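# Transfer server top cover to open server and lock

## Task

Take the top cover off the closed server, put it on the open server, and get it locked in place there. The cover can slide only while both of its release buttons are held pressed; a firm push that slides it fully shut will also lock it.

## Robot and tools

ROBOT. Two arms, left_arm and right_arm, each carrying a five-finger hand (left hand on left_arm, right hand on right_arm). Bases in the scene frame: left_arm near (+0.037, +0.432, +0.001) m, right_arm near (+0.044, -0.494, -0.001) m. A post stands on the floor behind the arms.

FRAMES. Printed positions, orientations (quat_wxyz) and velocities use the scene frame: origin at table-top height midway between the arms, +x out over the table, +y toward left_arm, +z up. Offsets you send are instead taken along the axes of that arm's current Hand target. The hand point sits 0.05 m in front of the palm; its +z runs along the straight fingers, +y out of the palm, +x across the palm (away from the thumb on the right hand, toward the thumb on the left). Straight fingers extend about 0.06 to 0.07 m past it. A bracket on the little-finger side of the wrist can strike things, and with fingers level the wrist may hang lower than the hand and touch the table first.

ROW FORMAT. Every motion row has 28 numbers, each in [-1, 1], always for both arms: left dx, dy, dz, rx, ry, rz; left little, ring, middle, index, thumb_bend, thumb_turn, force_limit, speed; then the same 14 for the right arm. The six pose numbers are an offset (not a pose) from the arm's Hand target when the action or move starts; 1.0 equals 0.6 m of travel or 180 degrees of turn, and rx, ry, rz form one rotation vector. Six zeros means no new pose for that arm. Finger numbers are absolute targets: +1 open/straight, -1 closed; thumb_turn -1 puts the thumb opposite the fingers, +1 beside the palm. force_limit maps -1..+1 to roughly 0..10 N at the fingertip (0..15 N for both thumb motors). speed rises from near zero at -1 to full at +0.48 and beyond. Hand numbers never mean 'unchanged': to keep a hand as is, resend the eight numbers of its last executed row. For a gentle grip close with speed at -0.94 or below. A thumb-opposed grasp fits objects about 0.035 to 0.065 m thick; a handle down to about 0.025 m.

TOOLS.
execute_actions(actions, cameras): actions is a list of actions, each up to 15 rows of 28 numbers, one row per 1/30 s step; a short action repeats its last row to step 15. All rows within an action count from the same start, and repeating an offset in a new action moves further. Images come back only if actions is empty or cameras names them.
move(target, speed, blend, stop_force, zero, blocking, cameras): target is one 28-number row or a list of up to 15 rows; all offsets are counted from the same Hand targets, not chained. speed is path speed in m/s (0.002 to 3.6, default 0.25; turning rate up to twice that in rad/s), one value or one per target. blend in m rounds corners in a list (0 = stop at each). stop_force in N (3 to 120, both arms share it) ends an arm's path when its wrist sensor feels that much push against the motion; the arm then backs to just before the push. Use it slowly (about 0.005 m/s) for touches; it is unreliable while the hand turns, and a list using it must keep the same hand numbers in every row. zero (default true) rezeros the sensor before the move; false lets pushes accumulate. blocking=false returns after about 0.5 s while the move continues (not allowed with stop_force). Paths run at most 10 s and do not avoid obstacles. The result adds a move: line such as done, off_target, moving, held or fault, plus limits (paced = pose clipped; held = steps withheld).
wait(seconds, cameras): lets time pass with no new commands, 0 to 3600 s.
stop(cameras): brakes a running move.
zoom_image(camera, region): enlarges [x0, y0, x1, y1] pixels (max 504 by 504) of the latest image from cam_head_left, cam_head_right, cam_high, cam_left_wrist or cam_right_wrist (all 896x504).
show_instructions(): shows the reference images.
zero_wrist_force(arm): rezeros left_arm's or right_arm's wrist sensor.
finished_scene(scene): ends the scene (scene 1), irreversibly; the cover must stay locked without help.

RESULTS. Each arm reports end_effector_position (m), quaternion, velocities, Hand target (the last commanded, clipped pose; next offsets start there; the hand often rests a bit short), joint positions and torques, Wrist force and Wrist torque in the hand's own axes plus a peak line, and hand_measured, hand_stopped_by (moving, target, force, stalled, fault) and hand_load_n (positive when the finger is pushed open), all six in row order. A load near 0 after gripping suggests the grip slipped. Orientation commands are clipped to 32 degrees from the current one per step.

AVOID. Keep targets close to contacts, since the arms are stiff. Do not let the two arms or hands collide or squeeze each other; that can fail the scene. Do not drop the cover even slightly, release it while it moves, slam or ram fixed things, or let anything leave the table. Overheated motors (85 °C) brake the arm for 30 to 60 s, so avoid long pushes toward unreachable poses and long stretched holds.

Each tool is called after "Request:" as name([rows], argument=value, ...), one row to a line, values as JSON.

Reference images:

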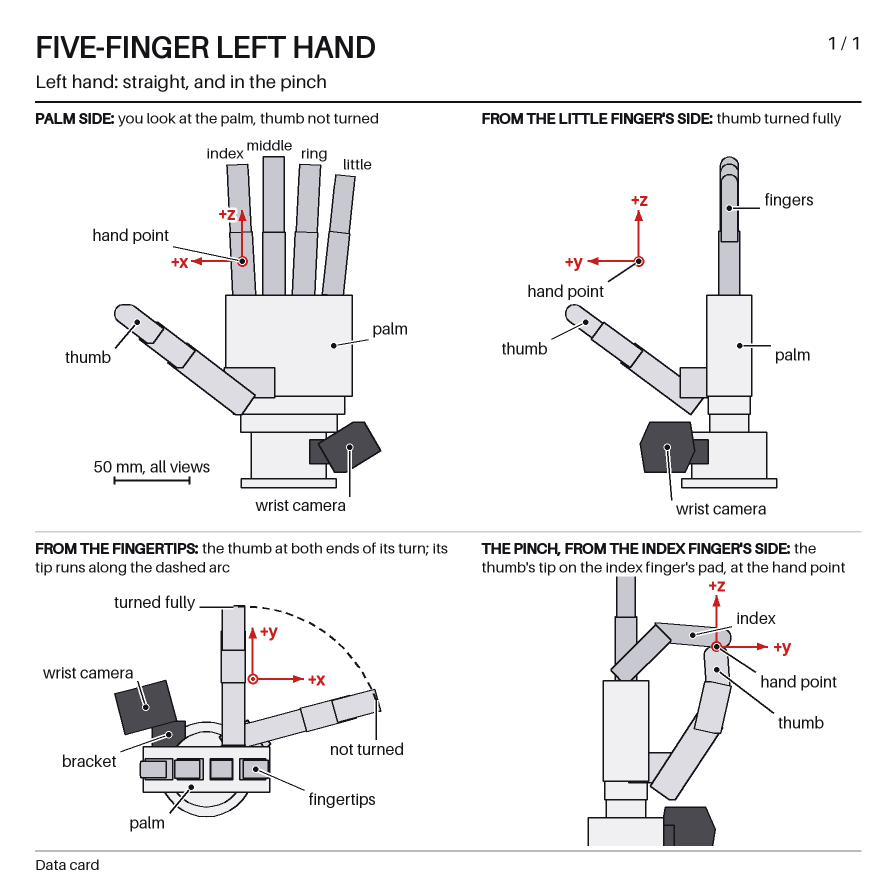

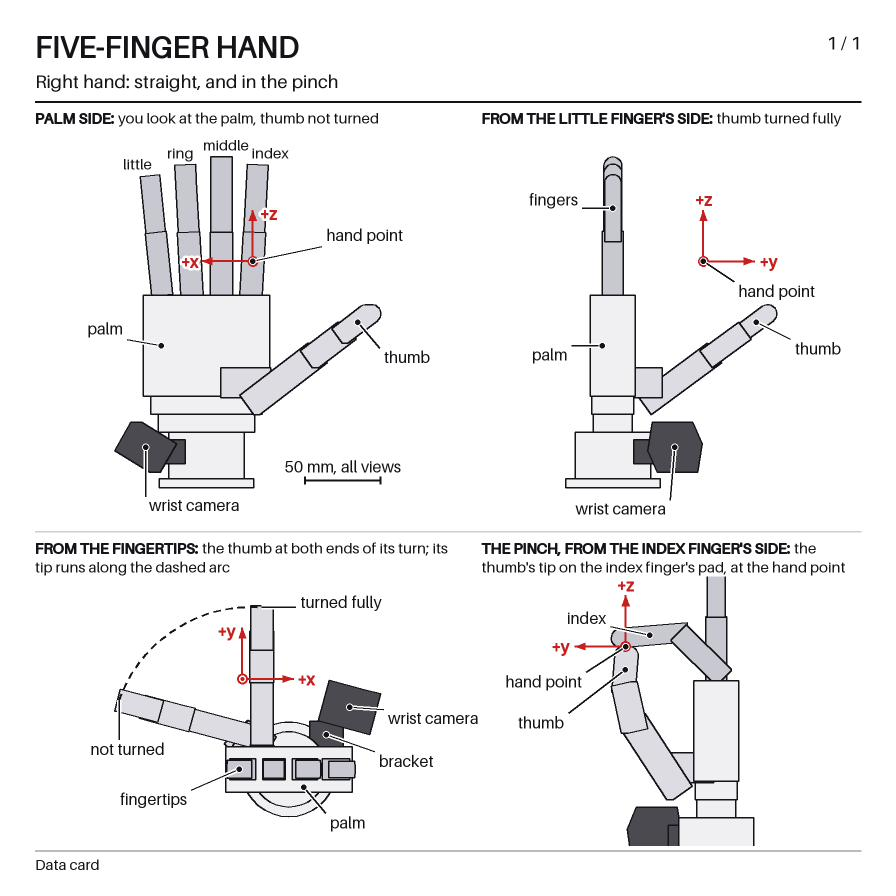

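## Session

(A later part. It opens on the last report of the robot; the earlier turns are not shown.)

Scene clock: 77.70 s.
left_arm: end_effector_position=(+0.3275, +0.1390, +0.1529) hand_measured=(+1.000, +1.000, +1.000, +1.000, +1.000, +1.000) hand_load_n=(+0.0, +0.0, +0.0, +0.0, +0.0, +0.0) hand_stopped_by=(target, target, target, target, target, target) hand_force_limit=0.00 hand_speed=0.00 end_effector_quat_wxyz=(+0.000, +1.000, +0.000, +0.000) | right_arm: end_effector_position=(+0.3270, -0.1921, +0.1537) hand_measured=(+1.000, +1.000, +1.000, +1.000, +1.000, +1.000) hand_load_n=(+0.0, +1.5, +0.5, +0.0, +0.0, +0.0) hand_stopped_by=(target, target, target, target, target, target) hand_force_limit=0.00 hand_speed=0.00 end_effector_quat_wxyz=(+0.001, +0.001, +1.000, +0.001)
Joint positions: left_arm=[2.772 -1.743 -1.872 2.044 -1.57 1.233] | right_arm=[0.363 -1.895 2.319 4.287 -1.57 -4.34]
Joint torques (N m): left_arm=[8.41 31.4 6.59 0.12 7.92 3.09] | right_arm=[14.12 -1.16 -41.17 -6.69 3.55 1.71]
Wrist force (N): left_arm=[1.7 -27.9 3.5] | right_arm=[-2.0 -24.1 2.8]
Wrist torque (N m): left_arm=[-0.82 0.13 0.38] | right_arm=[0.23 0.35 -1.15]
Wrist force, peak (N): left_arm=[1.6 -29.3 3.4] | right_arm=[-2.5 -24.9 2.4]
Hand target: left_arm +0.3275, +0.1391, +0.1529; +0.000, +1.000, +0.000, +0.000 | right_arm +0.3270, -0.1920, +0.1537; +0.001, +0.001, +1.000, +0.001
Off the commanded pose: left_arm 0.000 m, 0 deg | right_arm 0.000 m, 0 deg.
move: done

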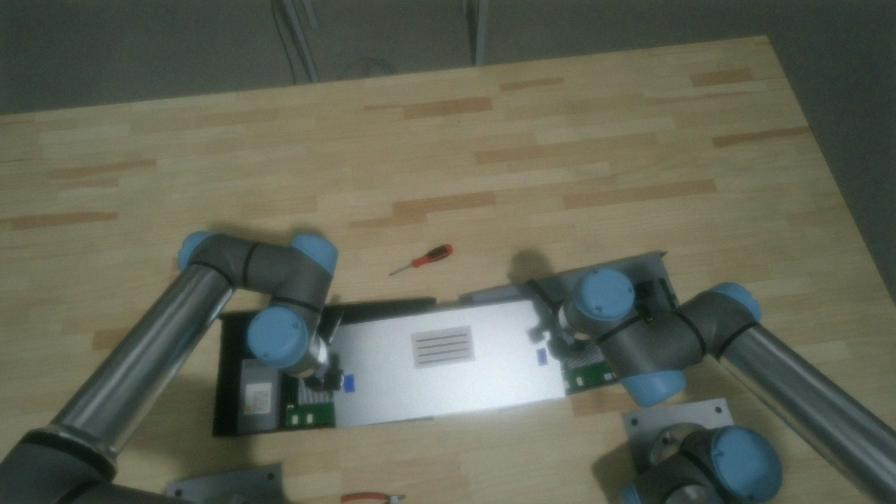

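Request:
move([
  [0.00717,-0.2047,0,0,0,0.01111,1,1,1,1,1,1,0,0,0.0121,0.20505,0,0,0,0.01111,1,1,1,1,1,1,0,0],
  [0.01423,-0.40907,0,0,0,0.02222,1,1,1,1,1,1,0,0,0.02425,0.41042,0,0,0,0.02222,1,1,1,1,1,1,0,0],
], speed=0.06, blend=0.01, cameras=["all"])

Scene clock: 82.83 s.
left_arm: end_effector_position=(+0.3362, +0.3845, +0.1528) hand_measured=(+1.000, +1.000, +1.000, +1.000, +1.000, +1.000) hand_load_n=(+0.0, +0.0, +0.0, +0.0, +0.0, +0.0) hand_stopped_by=(target, target, target, target, target, target) hand_force_limit=0.00 hand_speed=0.00 end_effector_quat_wxyz=(+0.000, +0.999, -0.035, +0.000) | right_arm: end_effector_position=(+0.3129, +0.0542, +0.1540) hand_measured=(+1.000, +1.000, +1.000, +1.000, +1.000, +1.000) hand_load_n=(+0.0, +1.0, +0.5, +0.0, +0.0, +0.0) hand_stopped_by=(target, target, target, target, target, target) hand_force_limit=0.00 hand_speed=0.00 end_effector_quat_wxyz=(+0.001, +0.036, +0.999, +0.001)
Joint positions: left_arm=[3.674 -1.553 -2.081 2.062 -1.571 2.206] | right_arm=[0.87 -1.392 1.858 4.244 -1.571 -3.763]
Joint torques (N m): left_arm=[8.84 8.83 21.94 -4.7 5.71 3.2] | right_arm=[14.32 -24.99 -44.68 -5.28 0.2 1.67]
Wrist force (N): left_arm=[1.2 -21.2 3.3] | right_arm=[-2.3 -16.7 2.8]
Wrist torque (N m): left_arm=[-0.80 0.14 0.27] | right_arm=[0.39 0.36 -0.91]
Wrist force, peak (N): left_arm=[1.4 -31.4 3.3] | right_arm=[-2.3 -27.4 2.9]
Hand target: left_arm +0.3362, +0.3845, +0.1528; +0.000, +0.999, -0.035, +0.000 | right_arm +0.3129, +0.0542, +0.1540; +0.001, +0.036, +0.999, +0.001
Off the commanded pose: left_arm 0.000 m, 0 deg | right_arm 0.000 m, 0 deg.
move: done
cam_left_wrist: T_world_to_cam=[[0.32497, 0.9457, 0.00636, -0.47718], [0.82112, -0.28548, 0.49422, -0.2371], [0.4692, -0.15539, -0.86931, 0.14719]] pos_world=[0.2807, 0.40646, 0.24816]
cam_right_wrist: T_world_to_cam=[[-0.20416, 0.97817, 0.03864, -0.00046], [0.84552, 0.15631, 0.51056, -0.35415], [0.49338, 0.1369, -0.85897, 0.08559]] pos_world=[0.25712, 0.04409, 0.25435]

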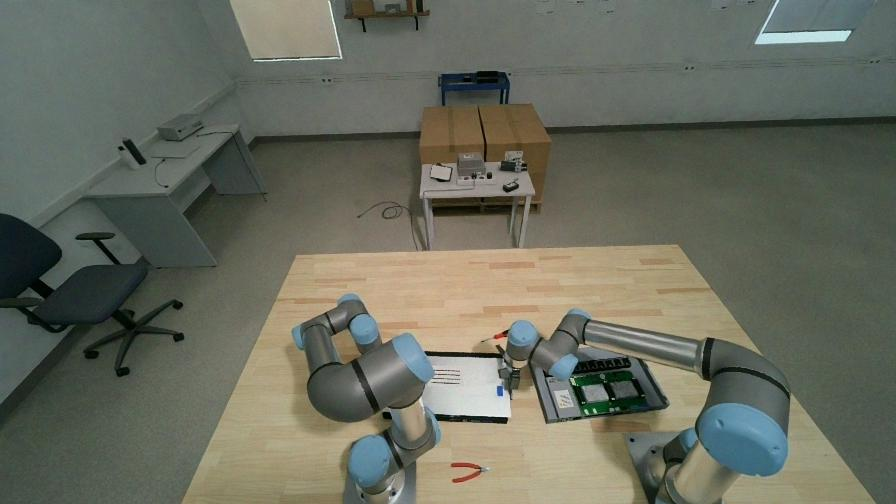

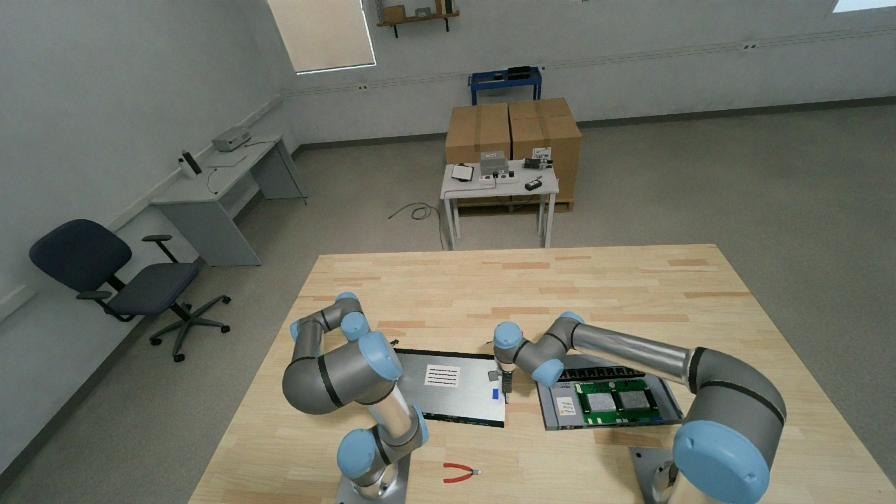

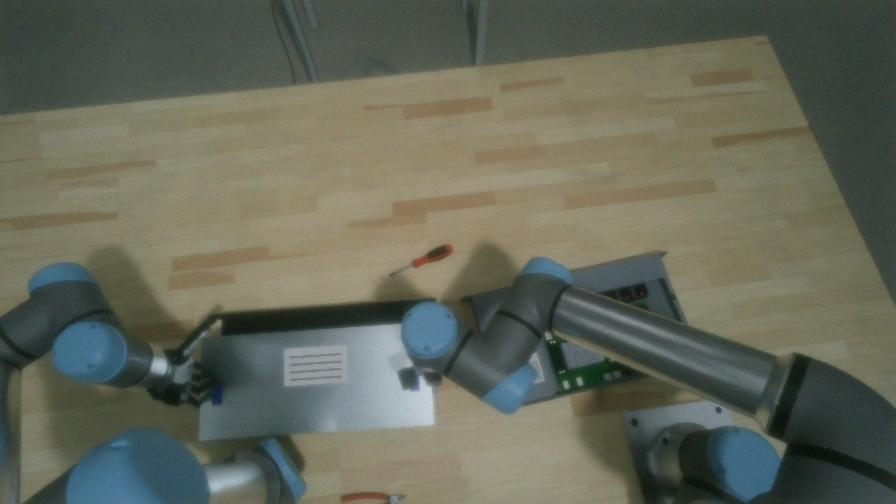

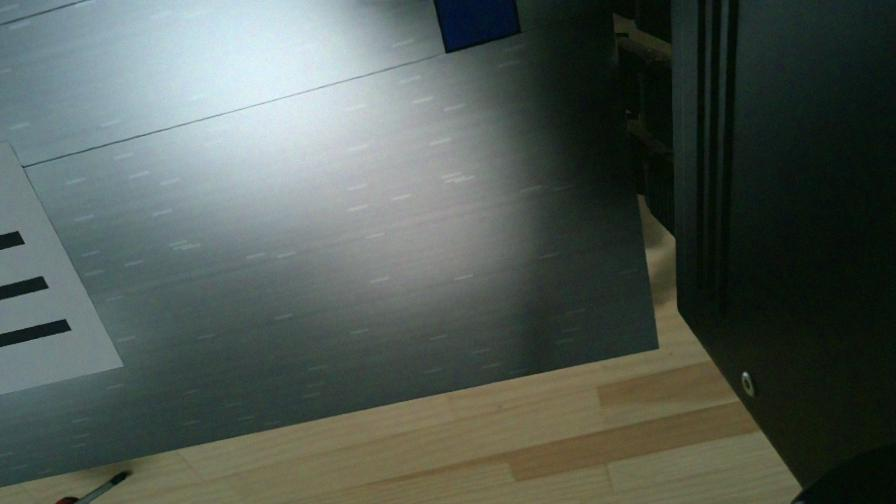

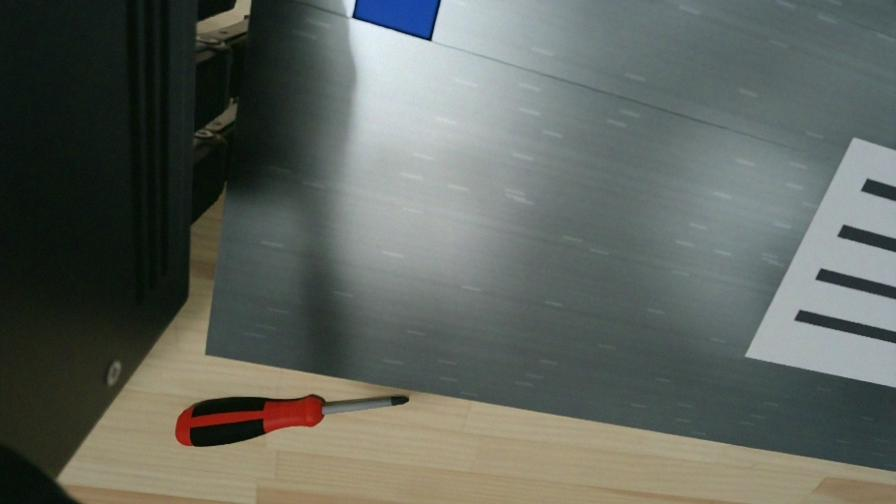

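Request:
move(target=[0,0.005,0,0,0,0,1,1,1,1,1,1,0,0,0,0.005,0,0,0,0,1,1,1,1,1,1,0,0], speed=0.002, stop_force=25, zero=false)

Request:
move(target=[0,0,0.0517,0,0,0,1,1,1,1,1,1,0,0,0,0,0.0517,0,0,0,1,1,1,1,1,1,0,0], speed=0.04, cameras=["all"])

Scene clock: 83.90 s.
left_arm: end_effector_position=(+0.3362, +0.3845, +0.1528) hand_measured=(+1.000, +1.000, +1.000, +1.000, +1.000, +1.000) hand_load_n=(+0.0, +0.0, +0.0, +0.5, +0.0, +0.0) hand_stopped_by=(target, target, target, target, target, target) hand_force_limit=0.00 hand_speed=0.00 end_effector_quat_wxyz=(+0.000, +0.999, -0.035, +0.000) | right_arm: end_effector_position=(+0.3129, +0.0545, +0.1540) hand_measured=(+1.000, +1.000, +1.000, +1.000, +1.000, +1.000) hand_load_n=(+0.0, +1.5, +0.5, +0.0, +0.0, +0.0) hand_stopped_by=(target, target, target, target, target, target) hand_force_limit=0.00 hand_speed=0.00 end_effector_quat_wxyz=(+0.001, +0.036, +0.999, +0.001)
Joint positions: left_arm=[3.674 -1.553 -2.081 2.062 -1.571 2.206] | right_arm=[0.87 -1.391 1.857 4.244 -1.571 -3.763]
Joint torques (N m): left_arm=[6.91 14.64 16.19 -7.23 5.79 2.93] | right_arm=[5.69 -42.82 -28.42 -8.02 1.77 -0.33]
Wrist force (N): left_arm=[1.5 -28.1 3.1] | right_arm=[-2.2 -23.5 3.1]
Wrist torque (N m): left_arm=[-0.90 0.11 0.40] | right_arm=[0.26 0.38 -1.13]
Wrist force, peak (N): left_arm=[1.9 -28.4 3.3] | right_arm=[-2.1 -24.1 2.9]
Hand target: left_arm +0.3362, +0.3845, +0.1528; +0.000, +0.999, -0.035, +0.000 (not the last commanded pose) | right_arm +0.3129, +0.0544, +0.1540; +0.001, +0.036, +0.999, +0.001 (not the last commanded pose)
Off the commanded pose: left_arm 0.003 m, 0 deg | right_arm 0.003 m, 0 deg.
move: contact (left_arm, right_arm)

Scene clock: 85.20 s.
left_arm: end_effector_position=(+0.3362, +0.3845, +0.1219) hand_measured=(+1.000, +1.000, +1.000, +1.000, +1.000, +1.000) hand_load_n=(+0.0, +0.0, +0.0, +0.5, +0.0, +0.0) hand_stopped_by=(target, target, target, target, target, target) hand_force_limit=0.00 hand_speed=0.00 end_effector_quat_wxyz=(+0.000, +0.999, -0.035, +0.000) | right_arm: end_effector_position=(+0.3129, +0.0545, +0.1231) hand_measured=(+1.000, +1.000, +1.000, +1.000, +1.000, +1.000) hand_load_n=(+0.0, +1.5, +0.5, +0.0, +0.0, +0.0) hand_stopped_by=(target, target, target, target, target, target) hand_force_limit=0.00 hand_speed=0.00 end_effector_quat_wxyz=(+0.001, +0.036, +0.999, +0.001)
Joint positions: left_arm=[3.675 -1.596 -2.129 2.153 -1.571 2.206] | right_arm=[0.87 -1.354 1.901 4.163 -1.571 -3.763]
Joint torques (N m): left_arm=[-13.46 9.19 -4.43 -5.56 2.64 -1.22] | right_arm=[-5.55 -25.21 -21.06 -8.8 1.26 -0.99]
Wrist force (N): left_arm=[1.6 -26.5 3.1] | right_arm=[-2.0 -22.0 2.7]
Wrist torque (N m): left_arm=[-0.87 0.09 0.37] | right_arm=[0.32 0.34 -1.08]
Wrist force, peak (N): left_arm=[1.7 -27.5 3.4] | right_arm=[-2.3 -23.5 2.9]
Hand target: left_arm +0.3362, +0.3845, +0.1218; +0.000, +0.999, -0.035, +0.000 | right_arm +0.3129, +0.0545, +0.1230; +0.001, +0.036, +0.999, +0.001
Off the commanded pose: left_arm 0.000 m, 0 deg | right_arm 0.000 m, 0 deg.
move: done
cam_left_wrist: T_world_to_cam=[[0.3251, 0.94566, 0.00637, -0.4771], [0.82101, -0.28558, 0.49436, -0.22175], [0.46931, -0.15549, -0.86923, 0.12033]] pos_world=[0.2807, 0.40656, 0.21726]
cam_right_wrist: T_world_to_cam=[[-0.20406, 0.9782, 0.03847, 0.00048], [0.84556, 0.15632, 0.51049, -0.33845], [0.49335, 0.1367, -0.85902, 0.05889]] pos_world=[0.25722, 0.04439, 0.22335]

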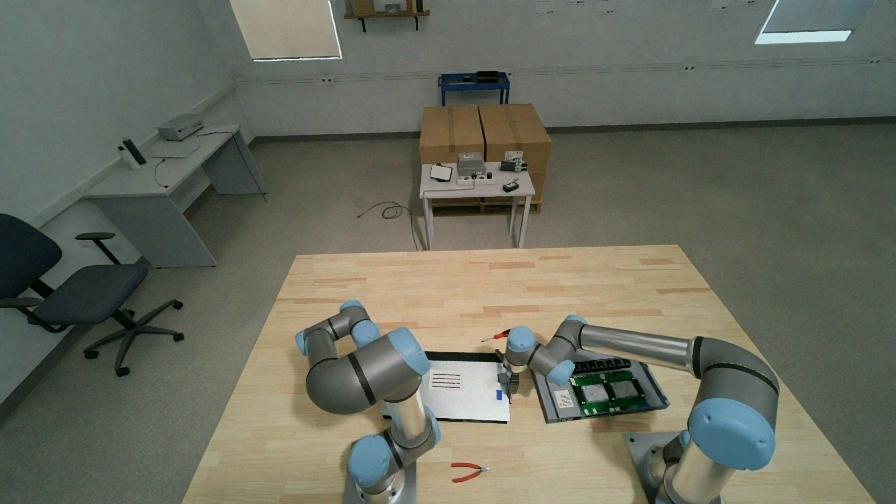

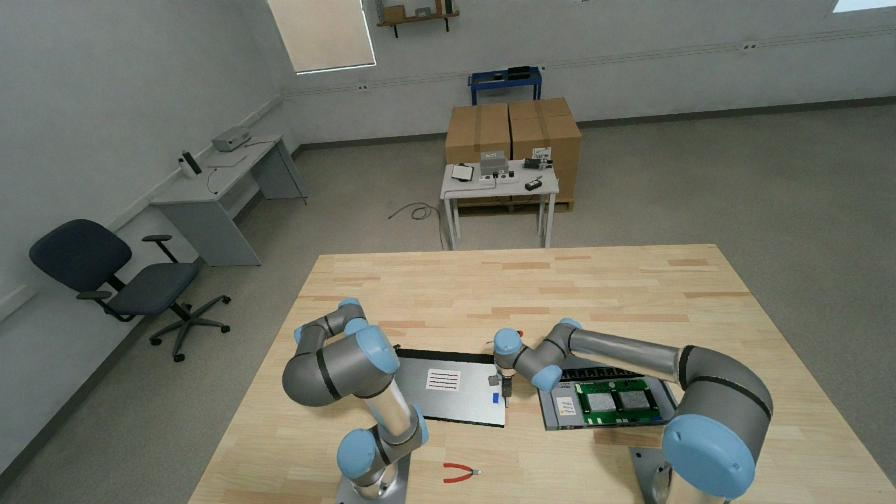

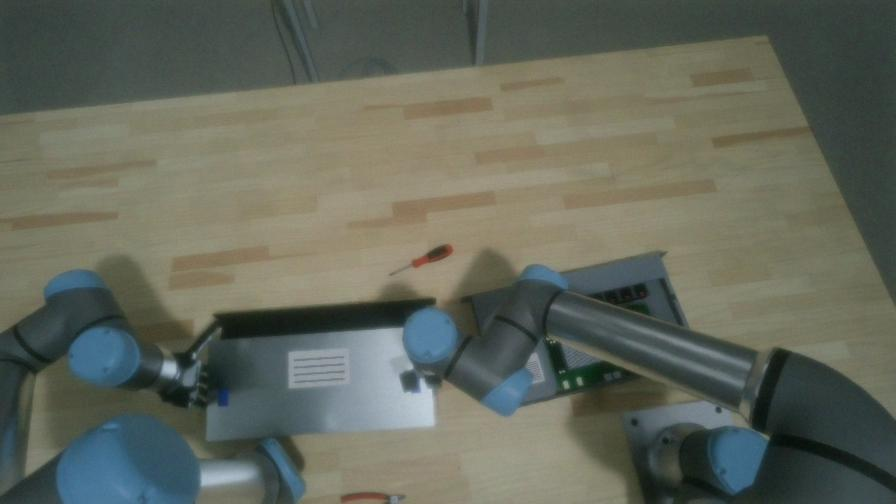

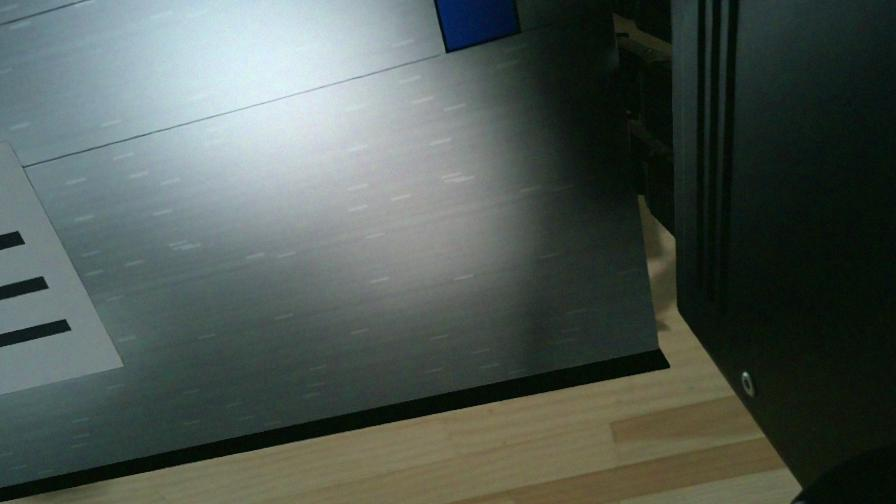

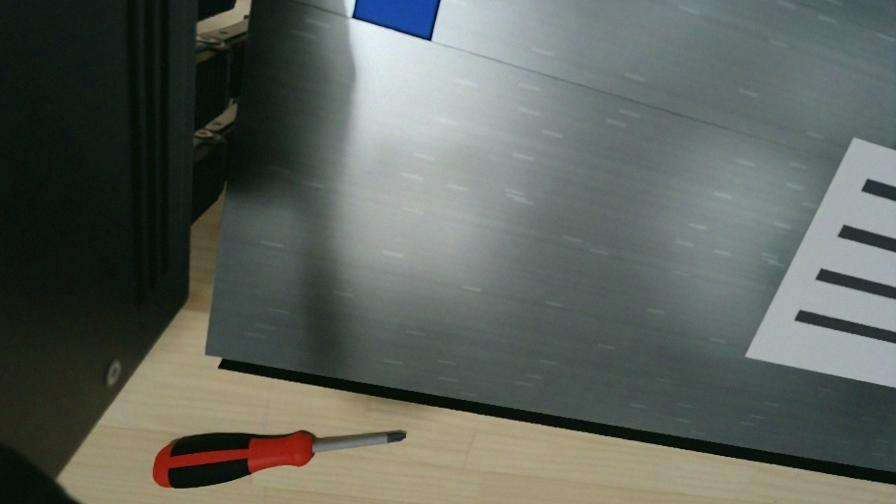

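Request:
zoom_image(camera="cam_left_wrist", region=[600, 300, 720, 420])

Request:
zoom_image(camera="cam_right_wrist", region=[180, 310, 300, 430])

Request:
zoom_image(camera="cam_high", region=[180, 280, 460, 460])

Request:
zoom_image(camera="cam_head_left", region=[370, 330, 530, 440])

Request:
zoom_image(camera="cam_head_right", region=[370, 330, 530, 440])

Scaled by 4.200.

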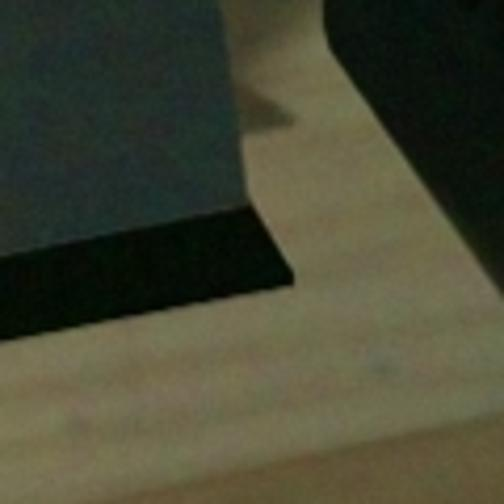

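Scaled by 4.200.

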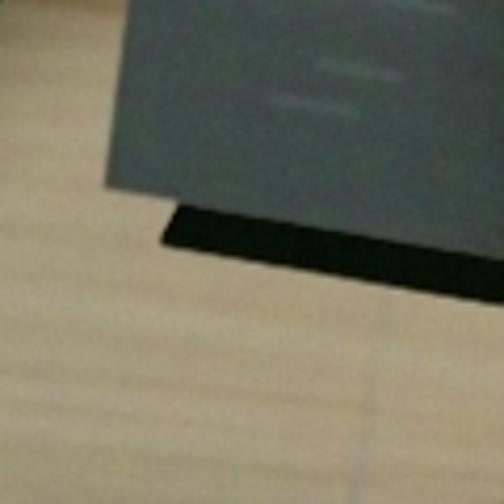

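Scaled by 1.800.

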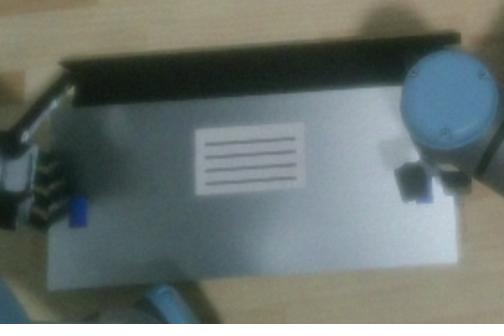

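Scaled by 3.150.

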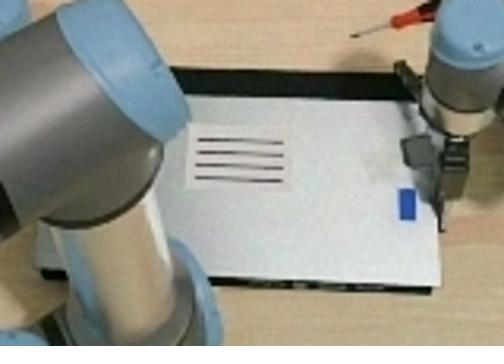

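Scaled by 3.150.

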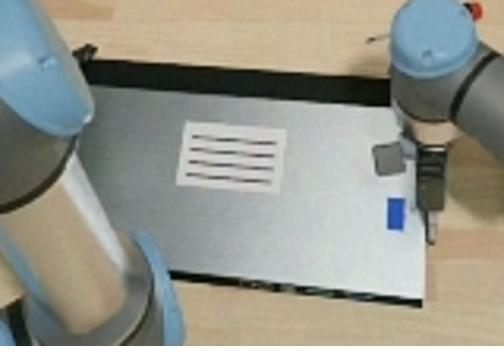

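Request:
move(target=[-0.0026,-0.00439,0,0,0,-0.003,1,1,1,1,1,1,0,0,-0.0026,0.0044,0,0,0,-0.003,1,1,1,1,1,1,0,0], speed=0.02, cameras=["cam_left_wrist","cam_right_wrist","cam_high"])

Request:
zoom_image(camera="cam_left_wrist", region=[600, 300, 720, 420])

Request:
zoom_image(camera="cam_right_wrist", region=[180, 310, 300, 430])

Scene clock: 87.37 s.
left_arm: end_effector_position=(+0.3349, +0.3872, +0.1218) hand_measured=(+1.000, +1.000, +1.000, +1.000, +1.000, +1.000) hand_load_n=(+0.0, +0.0, +0.0, +0.5, +0.0, +0.0) hand_stopped_by=(target, target, target, target, target, target) hand_force_limit=0.00 hand_speed=0.00 end_effector_quat_wxyz=(+0.000, +1.000, -0.031, +0.000) end_effector_velocity=(+0.000, +0.002, +0.000) end_effector_angular_velocity=(+0.002, +0.000, +0.004) | right_arm: end_effector_position=(+0.3146, +0.0569, +0.1230) hand_measured=(+1.000, +1.000, +1.000, +1.000, +1.000, +1.000) hand_load_n=(+0.0, +1.5, +1.0, +0.0, +0.0, +0.0) hand_stopped_by=(target, target, target, target, target, target) hand_force_limit=0.00 hand_speed=0.00 end_effector_quat_wxyz=(+0.001, +0.031, +1.000, +0.001)
Joint positions: left_arm=[3.687 -1.591 -2.134 2.154 -1.571 2.21] | right_arm=[0.87 -1.348 1.894 4.164 -1.571 -3.773]
Joint velocities: left_arm=[0.005 0.001 -0.001 0.001 -0.002 0.001] | right_arm=[within noise]
Joint torques (N m): left_arm=[7.61 22.41 -2.4 -5.59 2.94 3.05] | right_arm=[-5.74 -27.28 -44.48 -6.12 1.91 -1.61]
Wrist force (N): left_arm=[1.4 -26.8 3.2] | right_arm=[-2.2 -22.5 2.9]
Wrist torque (N m): left_arm=[-0.87 0.13 0.36] | right_arm=[0.29 0.37 -0.99]
Wrist force, peak (N): left_arm=[1.8 -27.8 3.4] | right_arm=[-2.0 -23.4 3.0]
Hand target: left_arm +0.3348, +0.3872, +0.1218; +0.000, +1.000, -0.031, +0.000 | right_arm +0.3147, +0.0570, +0.1230; +0.001, +0.031, +1.000, +0.001
Off the commanded pose: left_arm 0.000 m, 0 deg | right_arm 0.000 m, 0 deg.
move: done
cam_left_wrist: T_world_to_cam=[[0.31646, 0.94858, 0.00641, -0.47739], [0.82364, -0.27812, 0.49423, -0.22357], [0.4706, -0.15113, -0.86931, 0.11907]] pos_world=[0.27918, 0.40866, 0.21706]
cam_right_wrist: T_world_to_cam=[[-0.21296, 0.9763, 0.03847, 0.00136], [0.8441, 0.16401, 0.51049, -0.34019], [0.49208, 0.14119, -0.85902, 0.05778]] pos_world=[0.25901, 0.0463, 0.22325]
Images, in order (width x height): cam_high 896x504, cam_left_wrist 896x504, cam_right_wrist 896x504.

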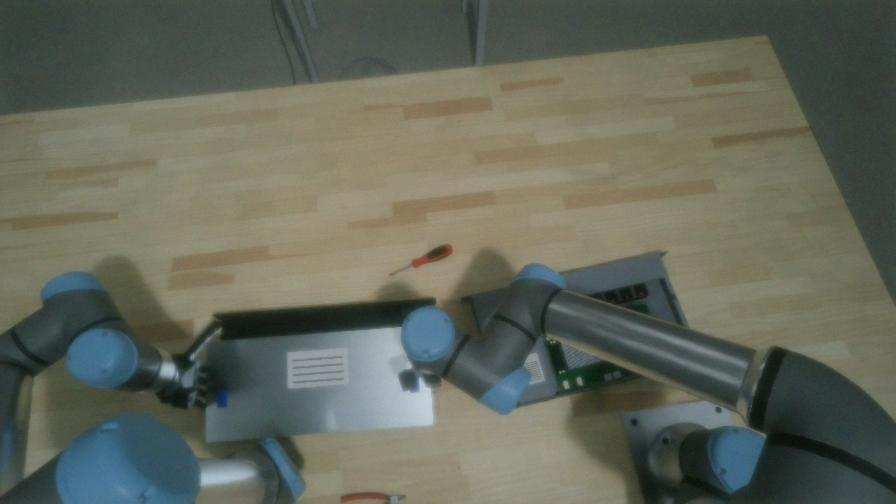

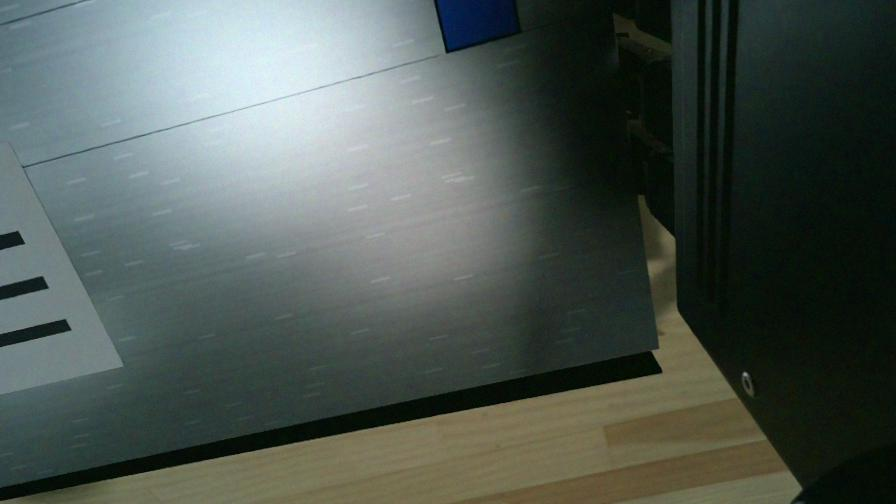

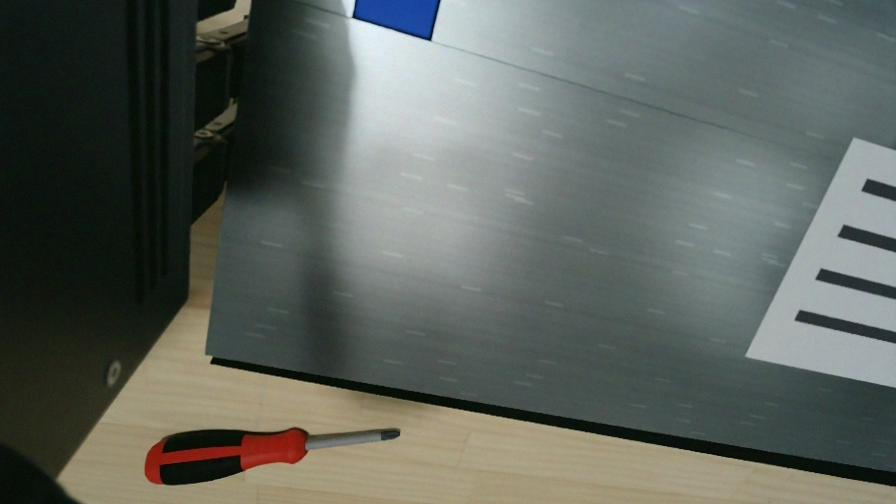

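Scaled by 4.200.

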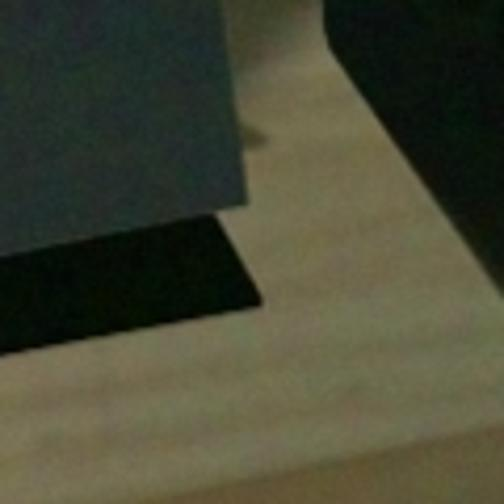

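Scaled by 4.200.

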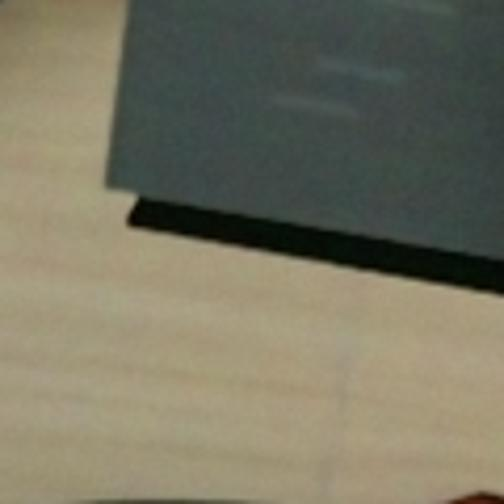

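Request:
move(target=[0,0,0.0128,0,0,0,1,1,1,1,1,1,0,0,0,0,0.0128,0,0,0,1,1,1,1,1,1,0,0], speed=0.02, cameras=["cam_left_wrist","cam_right_wrist"])

Request:
zoom_image(camera="cam_left_wrist", region=[600, 300, 720, 420])

Request:
zoom_image(camera="cam_right_wrist", region=[180, 310, 300, 430])

Scene clock: 88.33 s.
left_arm: end_effector_position=(+0.3348, +0.3872, +0.1142) hand_measured=(+1.000, +1.000, +1.000, +1.000, +1.000, +1.000) hand_load_n=(+0.0, +0.0, +0.0, +0.5, +0.0, +0.0) hand_stopped_by=(target, target, target, target, target, target) hand_force_limit=0.00 hand_speed=0.00 end_effector_quat_wxyz=(+0.000, +1.000, -0.031, +0.000) | right_arm: end_effector_position=(+0.3147, +0.0570, +0.1154) hand_measured=(+1.000, +1.000, +1.000, +1.000, +1.000, +1.000) hand_load_n=(+0.0, +1.5, +0.5, +0.0, +0.0, +0.0) hand_stopped_by=(target, target, target, target, target, target) hand_force_limit=0.00 hand_speed=0.00 end_effector_quat_wxyz=(+0.001, +0.031, +1.000, +0.001)
Joint positions: left_arm=[3.688 -1.603 -2.145 2.177 -1.571 2.21] | right_arm=[0.869 -1.338 1.903 4.145 -1.571 -3.773]
Joint torques (N m): left_arm=[5.71 10 -2.11 -5.78 5.35 2.61] | right_arm=[-4.99 -26.42 -22.22 -9.21 2.26 -1.61]
Wrist force (N): left_arm=[1.7 -26.7 3.4] | right_arm=[-2.3 -22.5 3.0]
Wrist torque (N m): left_arm=[-0.84 0.09 0.37] | right_arm=[0.32 0.40 -1.00]
Wrist force, peak (N): left_arm=[1.7 -29.4 3.4] | right_arm=[-2.0 -24.8 2.9]
Hand target: left_arm +0.3348, +0.3872, +0.1141; +0.000, +1.000, -0.031, +0.000 | right_arm +0.3147, +0.0570, +0.1153; +0.001, +0.031, +1.000, +0.001
Off the commanded pose: left_arm 0.000 m, 0 deg | right_arm 0.000 m, 0 deg.
move: done
cam_left_wrist: T_world_to_cam=[[0.31614, 0.94869, 0.00636, -0.47725], [0.82371, -0.27781, 0.49428, -0.21993], [0.47069, -0.15103, -0.86928, 0.11253]] pos_world=[0.27908, 0.40866, 0.20956]
cam_right_wrist: T_world_to_cam=[[-0.21333, 0.97622, 0.0385, 0.00165], [0.84406, 0.16432, 0.51045, -0.33637], [0.49199, 0.14139, -0.85904, 0.05135]] pos_world=[0.25901, 0.0464, 0.21575]

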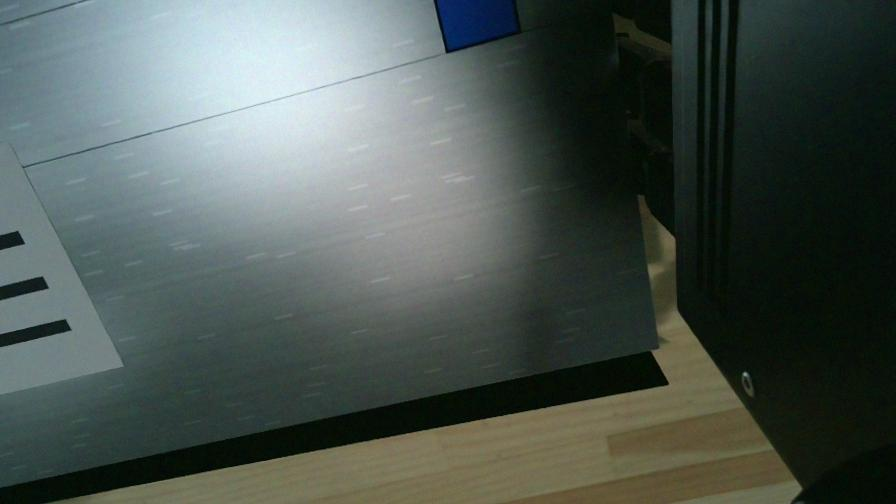

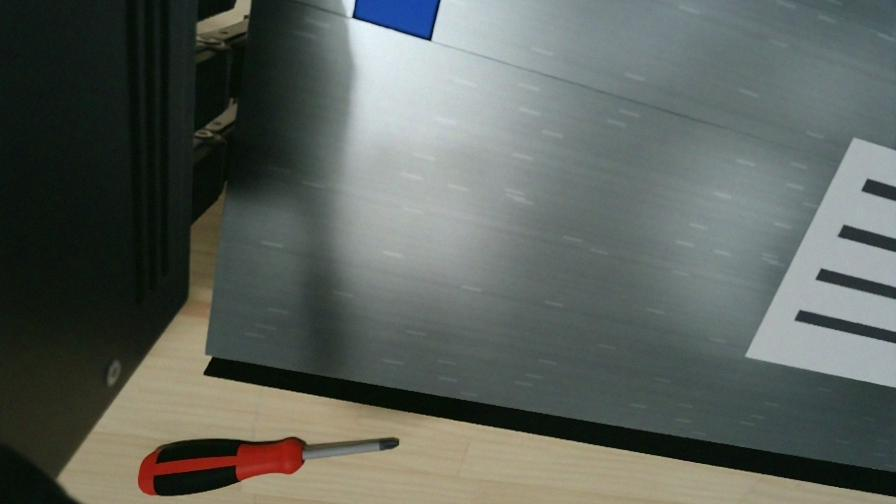

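Scaled by 4.200.

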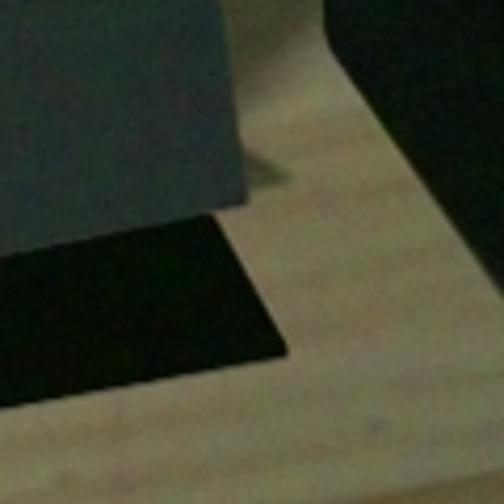

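Scaled by 4.200.

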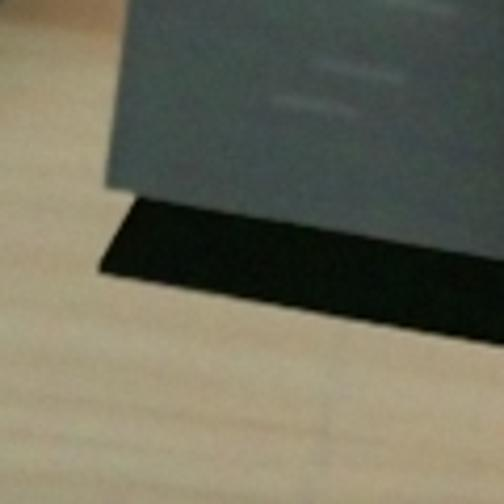

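Request:
move([
  [0,0.00233,0,0,0,0,1,1,1,1,1,1,0,0,0,-0.00233,0,0,0,0,1,1,1,1,1,1,0,0],
  [0,0.00233,0.03333,0,0,0,1,1,1,1,1,1,0,0,0,-0.00233,0.035,0,0,0,1,1,1,1,1,1,0,0],
], speed=[0.01,0.015], stop_force=10, cameras=["cam_left_wrist","cam_right_wrist","cam_high"])

Request:
zoom_image(camera="cam_left_wrist", region=[560, 300, 720, 460])

Request:
zoom_image(camera="cam_right_wrist", region=[160, 310, 320, 470])

Scene clock: 91.47 s.
left_arm: end_effector_position=(+0.3347, +0.3858, +0.0941) hand_measured=(+1.000, +1.000, +1.000, +1.000, +1.000, +1.000) hand_load_n=(+0.0, +0.0, +0.0, +0.5, +0.0, +0.0) hand_stopped_by=(target, target, target, target, target, target) hand_force_limit=0.00 hand_speed=0.00 end_effector_quat_wxyz=(+0.000, +1.000, -0.031, +0.000) | right_arm: end_effector_position=(+0.3146, +0.0557, +0.0943) hand_measured=(+1.000, +1.000, +1.000, +1.000, +1.000, +1.000) hand_load_n=(+0.0, +1.0, +0.0, +0.0, +0.0, +0.0) hand_stopped_by=(target, target, target, target, target, target) hand_force_limit=0.00 hand_speed=0.00 end_effector_quat_wxyz=(+0.001, +0.031, +1.000, +0.001)
Joint positions: left_arm=[3.683 -1.636 -2.174 2.238 -1.571 2.205] | right_arm=[0.868 -1.311 1.933 4.088 -1.571 -3.774]
Joint torques (N m): left_arm=[-14.49 9.57 -7.91 -5.99 4.98 -1.98] | right_arm=[-6.47 -28.28 -19.34 -8.35 4.13 -1.64]
Wrist force (N): left_arm=[4.4 -29.2 -1.1] | right_arm=[-0.1 -17.4 2.9]
Wrist torque (N m): left_arm=[-0.50 -0.12 0.75] | right_arm=[0.27 0.48 -0.67]
Wrist force, peak (N): left_arm=[5.2 -30.0 -1.1] | right_arm=[-2.0 -22.7 3.2]
Hand target: left_arm +0.3347, +0.3858, +0.0941; +0.000, +1.000, -0.031, +0.000 | right_arm +0.3146, +0.0557, +0.0943; +0.001, +0.031, +1.000, +0.001
Off the commanded pose: left_arm 0.000 m, 0 deg | right_arm 0.000 m, 0 deg.
move: done
cam_left_wrist: T_world_to_cam=[[0.31614, 0.94869, 0.00636, -0.47577], [0.82371, -0.27781, 0.49428, -0.2103], [0.47069, -0.15103, -0.86928, 0.09489]] pos_world=[0.27898, 0.40726, 0.18946]
cam_right_wrist: T_world_to_cam=[[-0.21334, 0.97622, 0.0385, 0.00383], [0.84406, 0.16432, 0.51045, -0.32537], [0.49199, 0.14139, -0.85904, 0.03342]] pos_world=[0.25901, 0.045, 0.19465]
Images, in order (width x height): cam_high 896x504, cam_left_wrist 896x504, cam_right_wrist 896x504.

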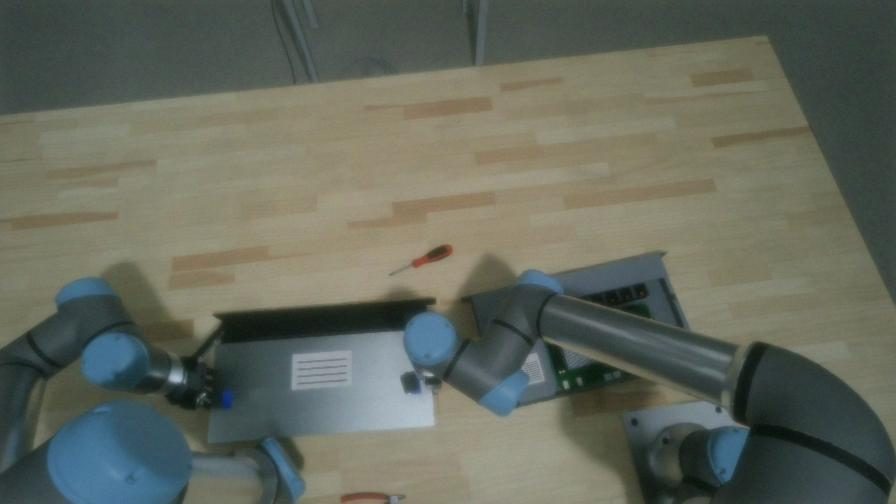

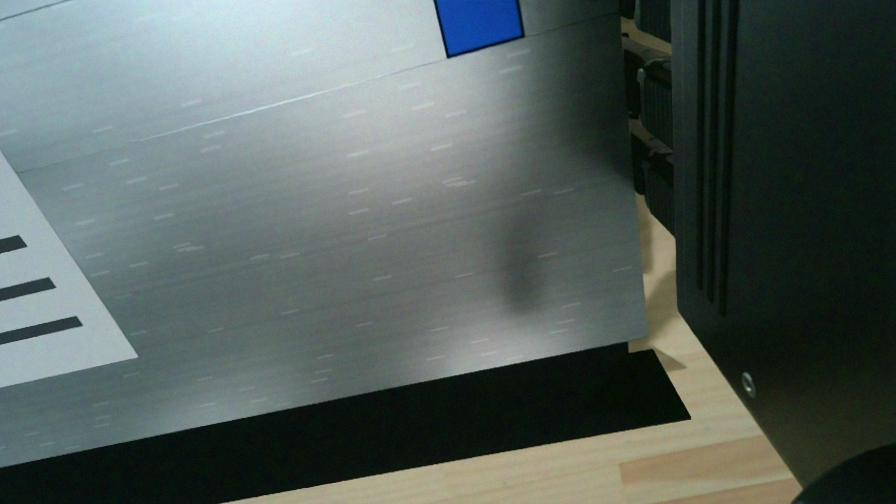

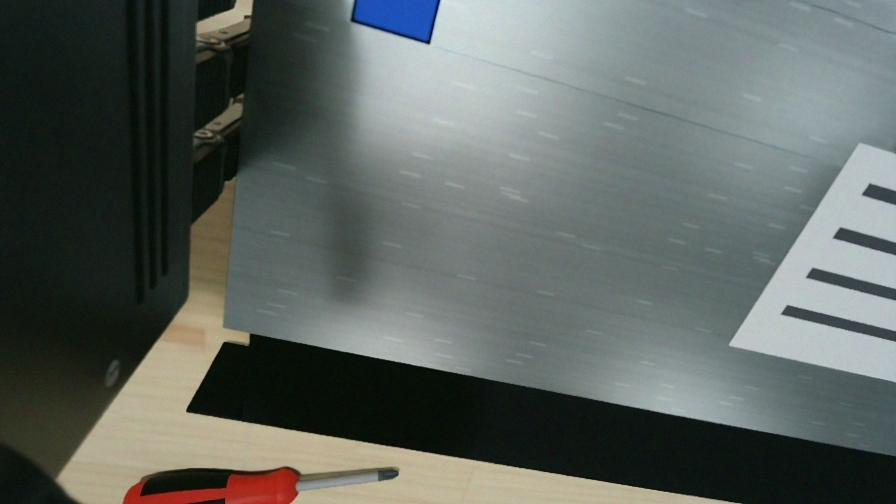

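Scaled by 3.150.

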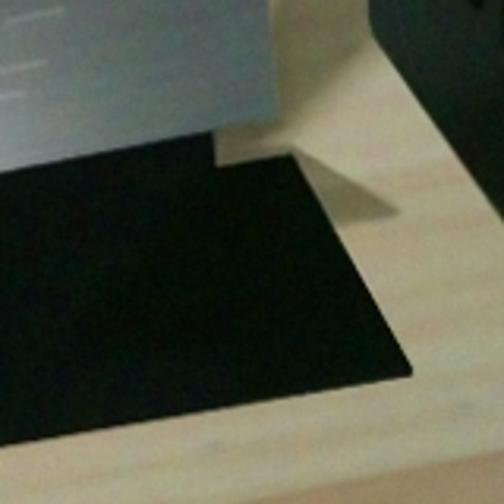

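Scaled by 3.150.

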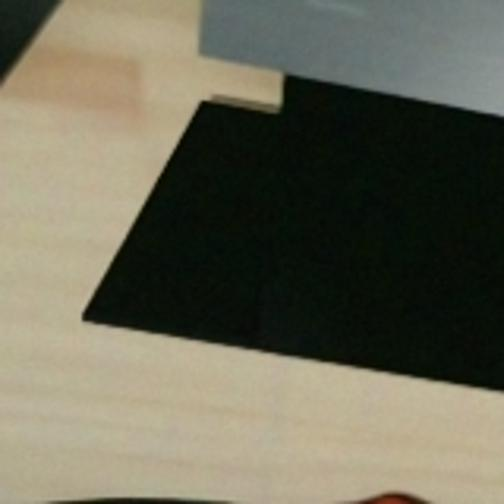

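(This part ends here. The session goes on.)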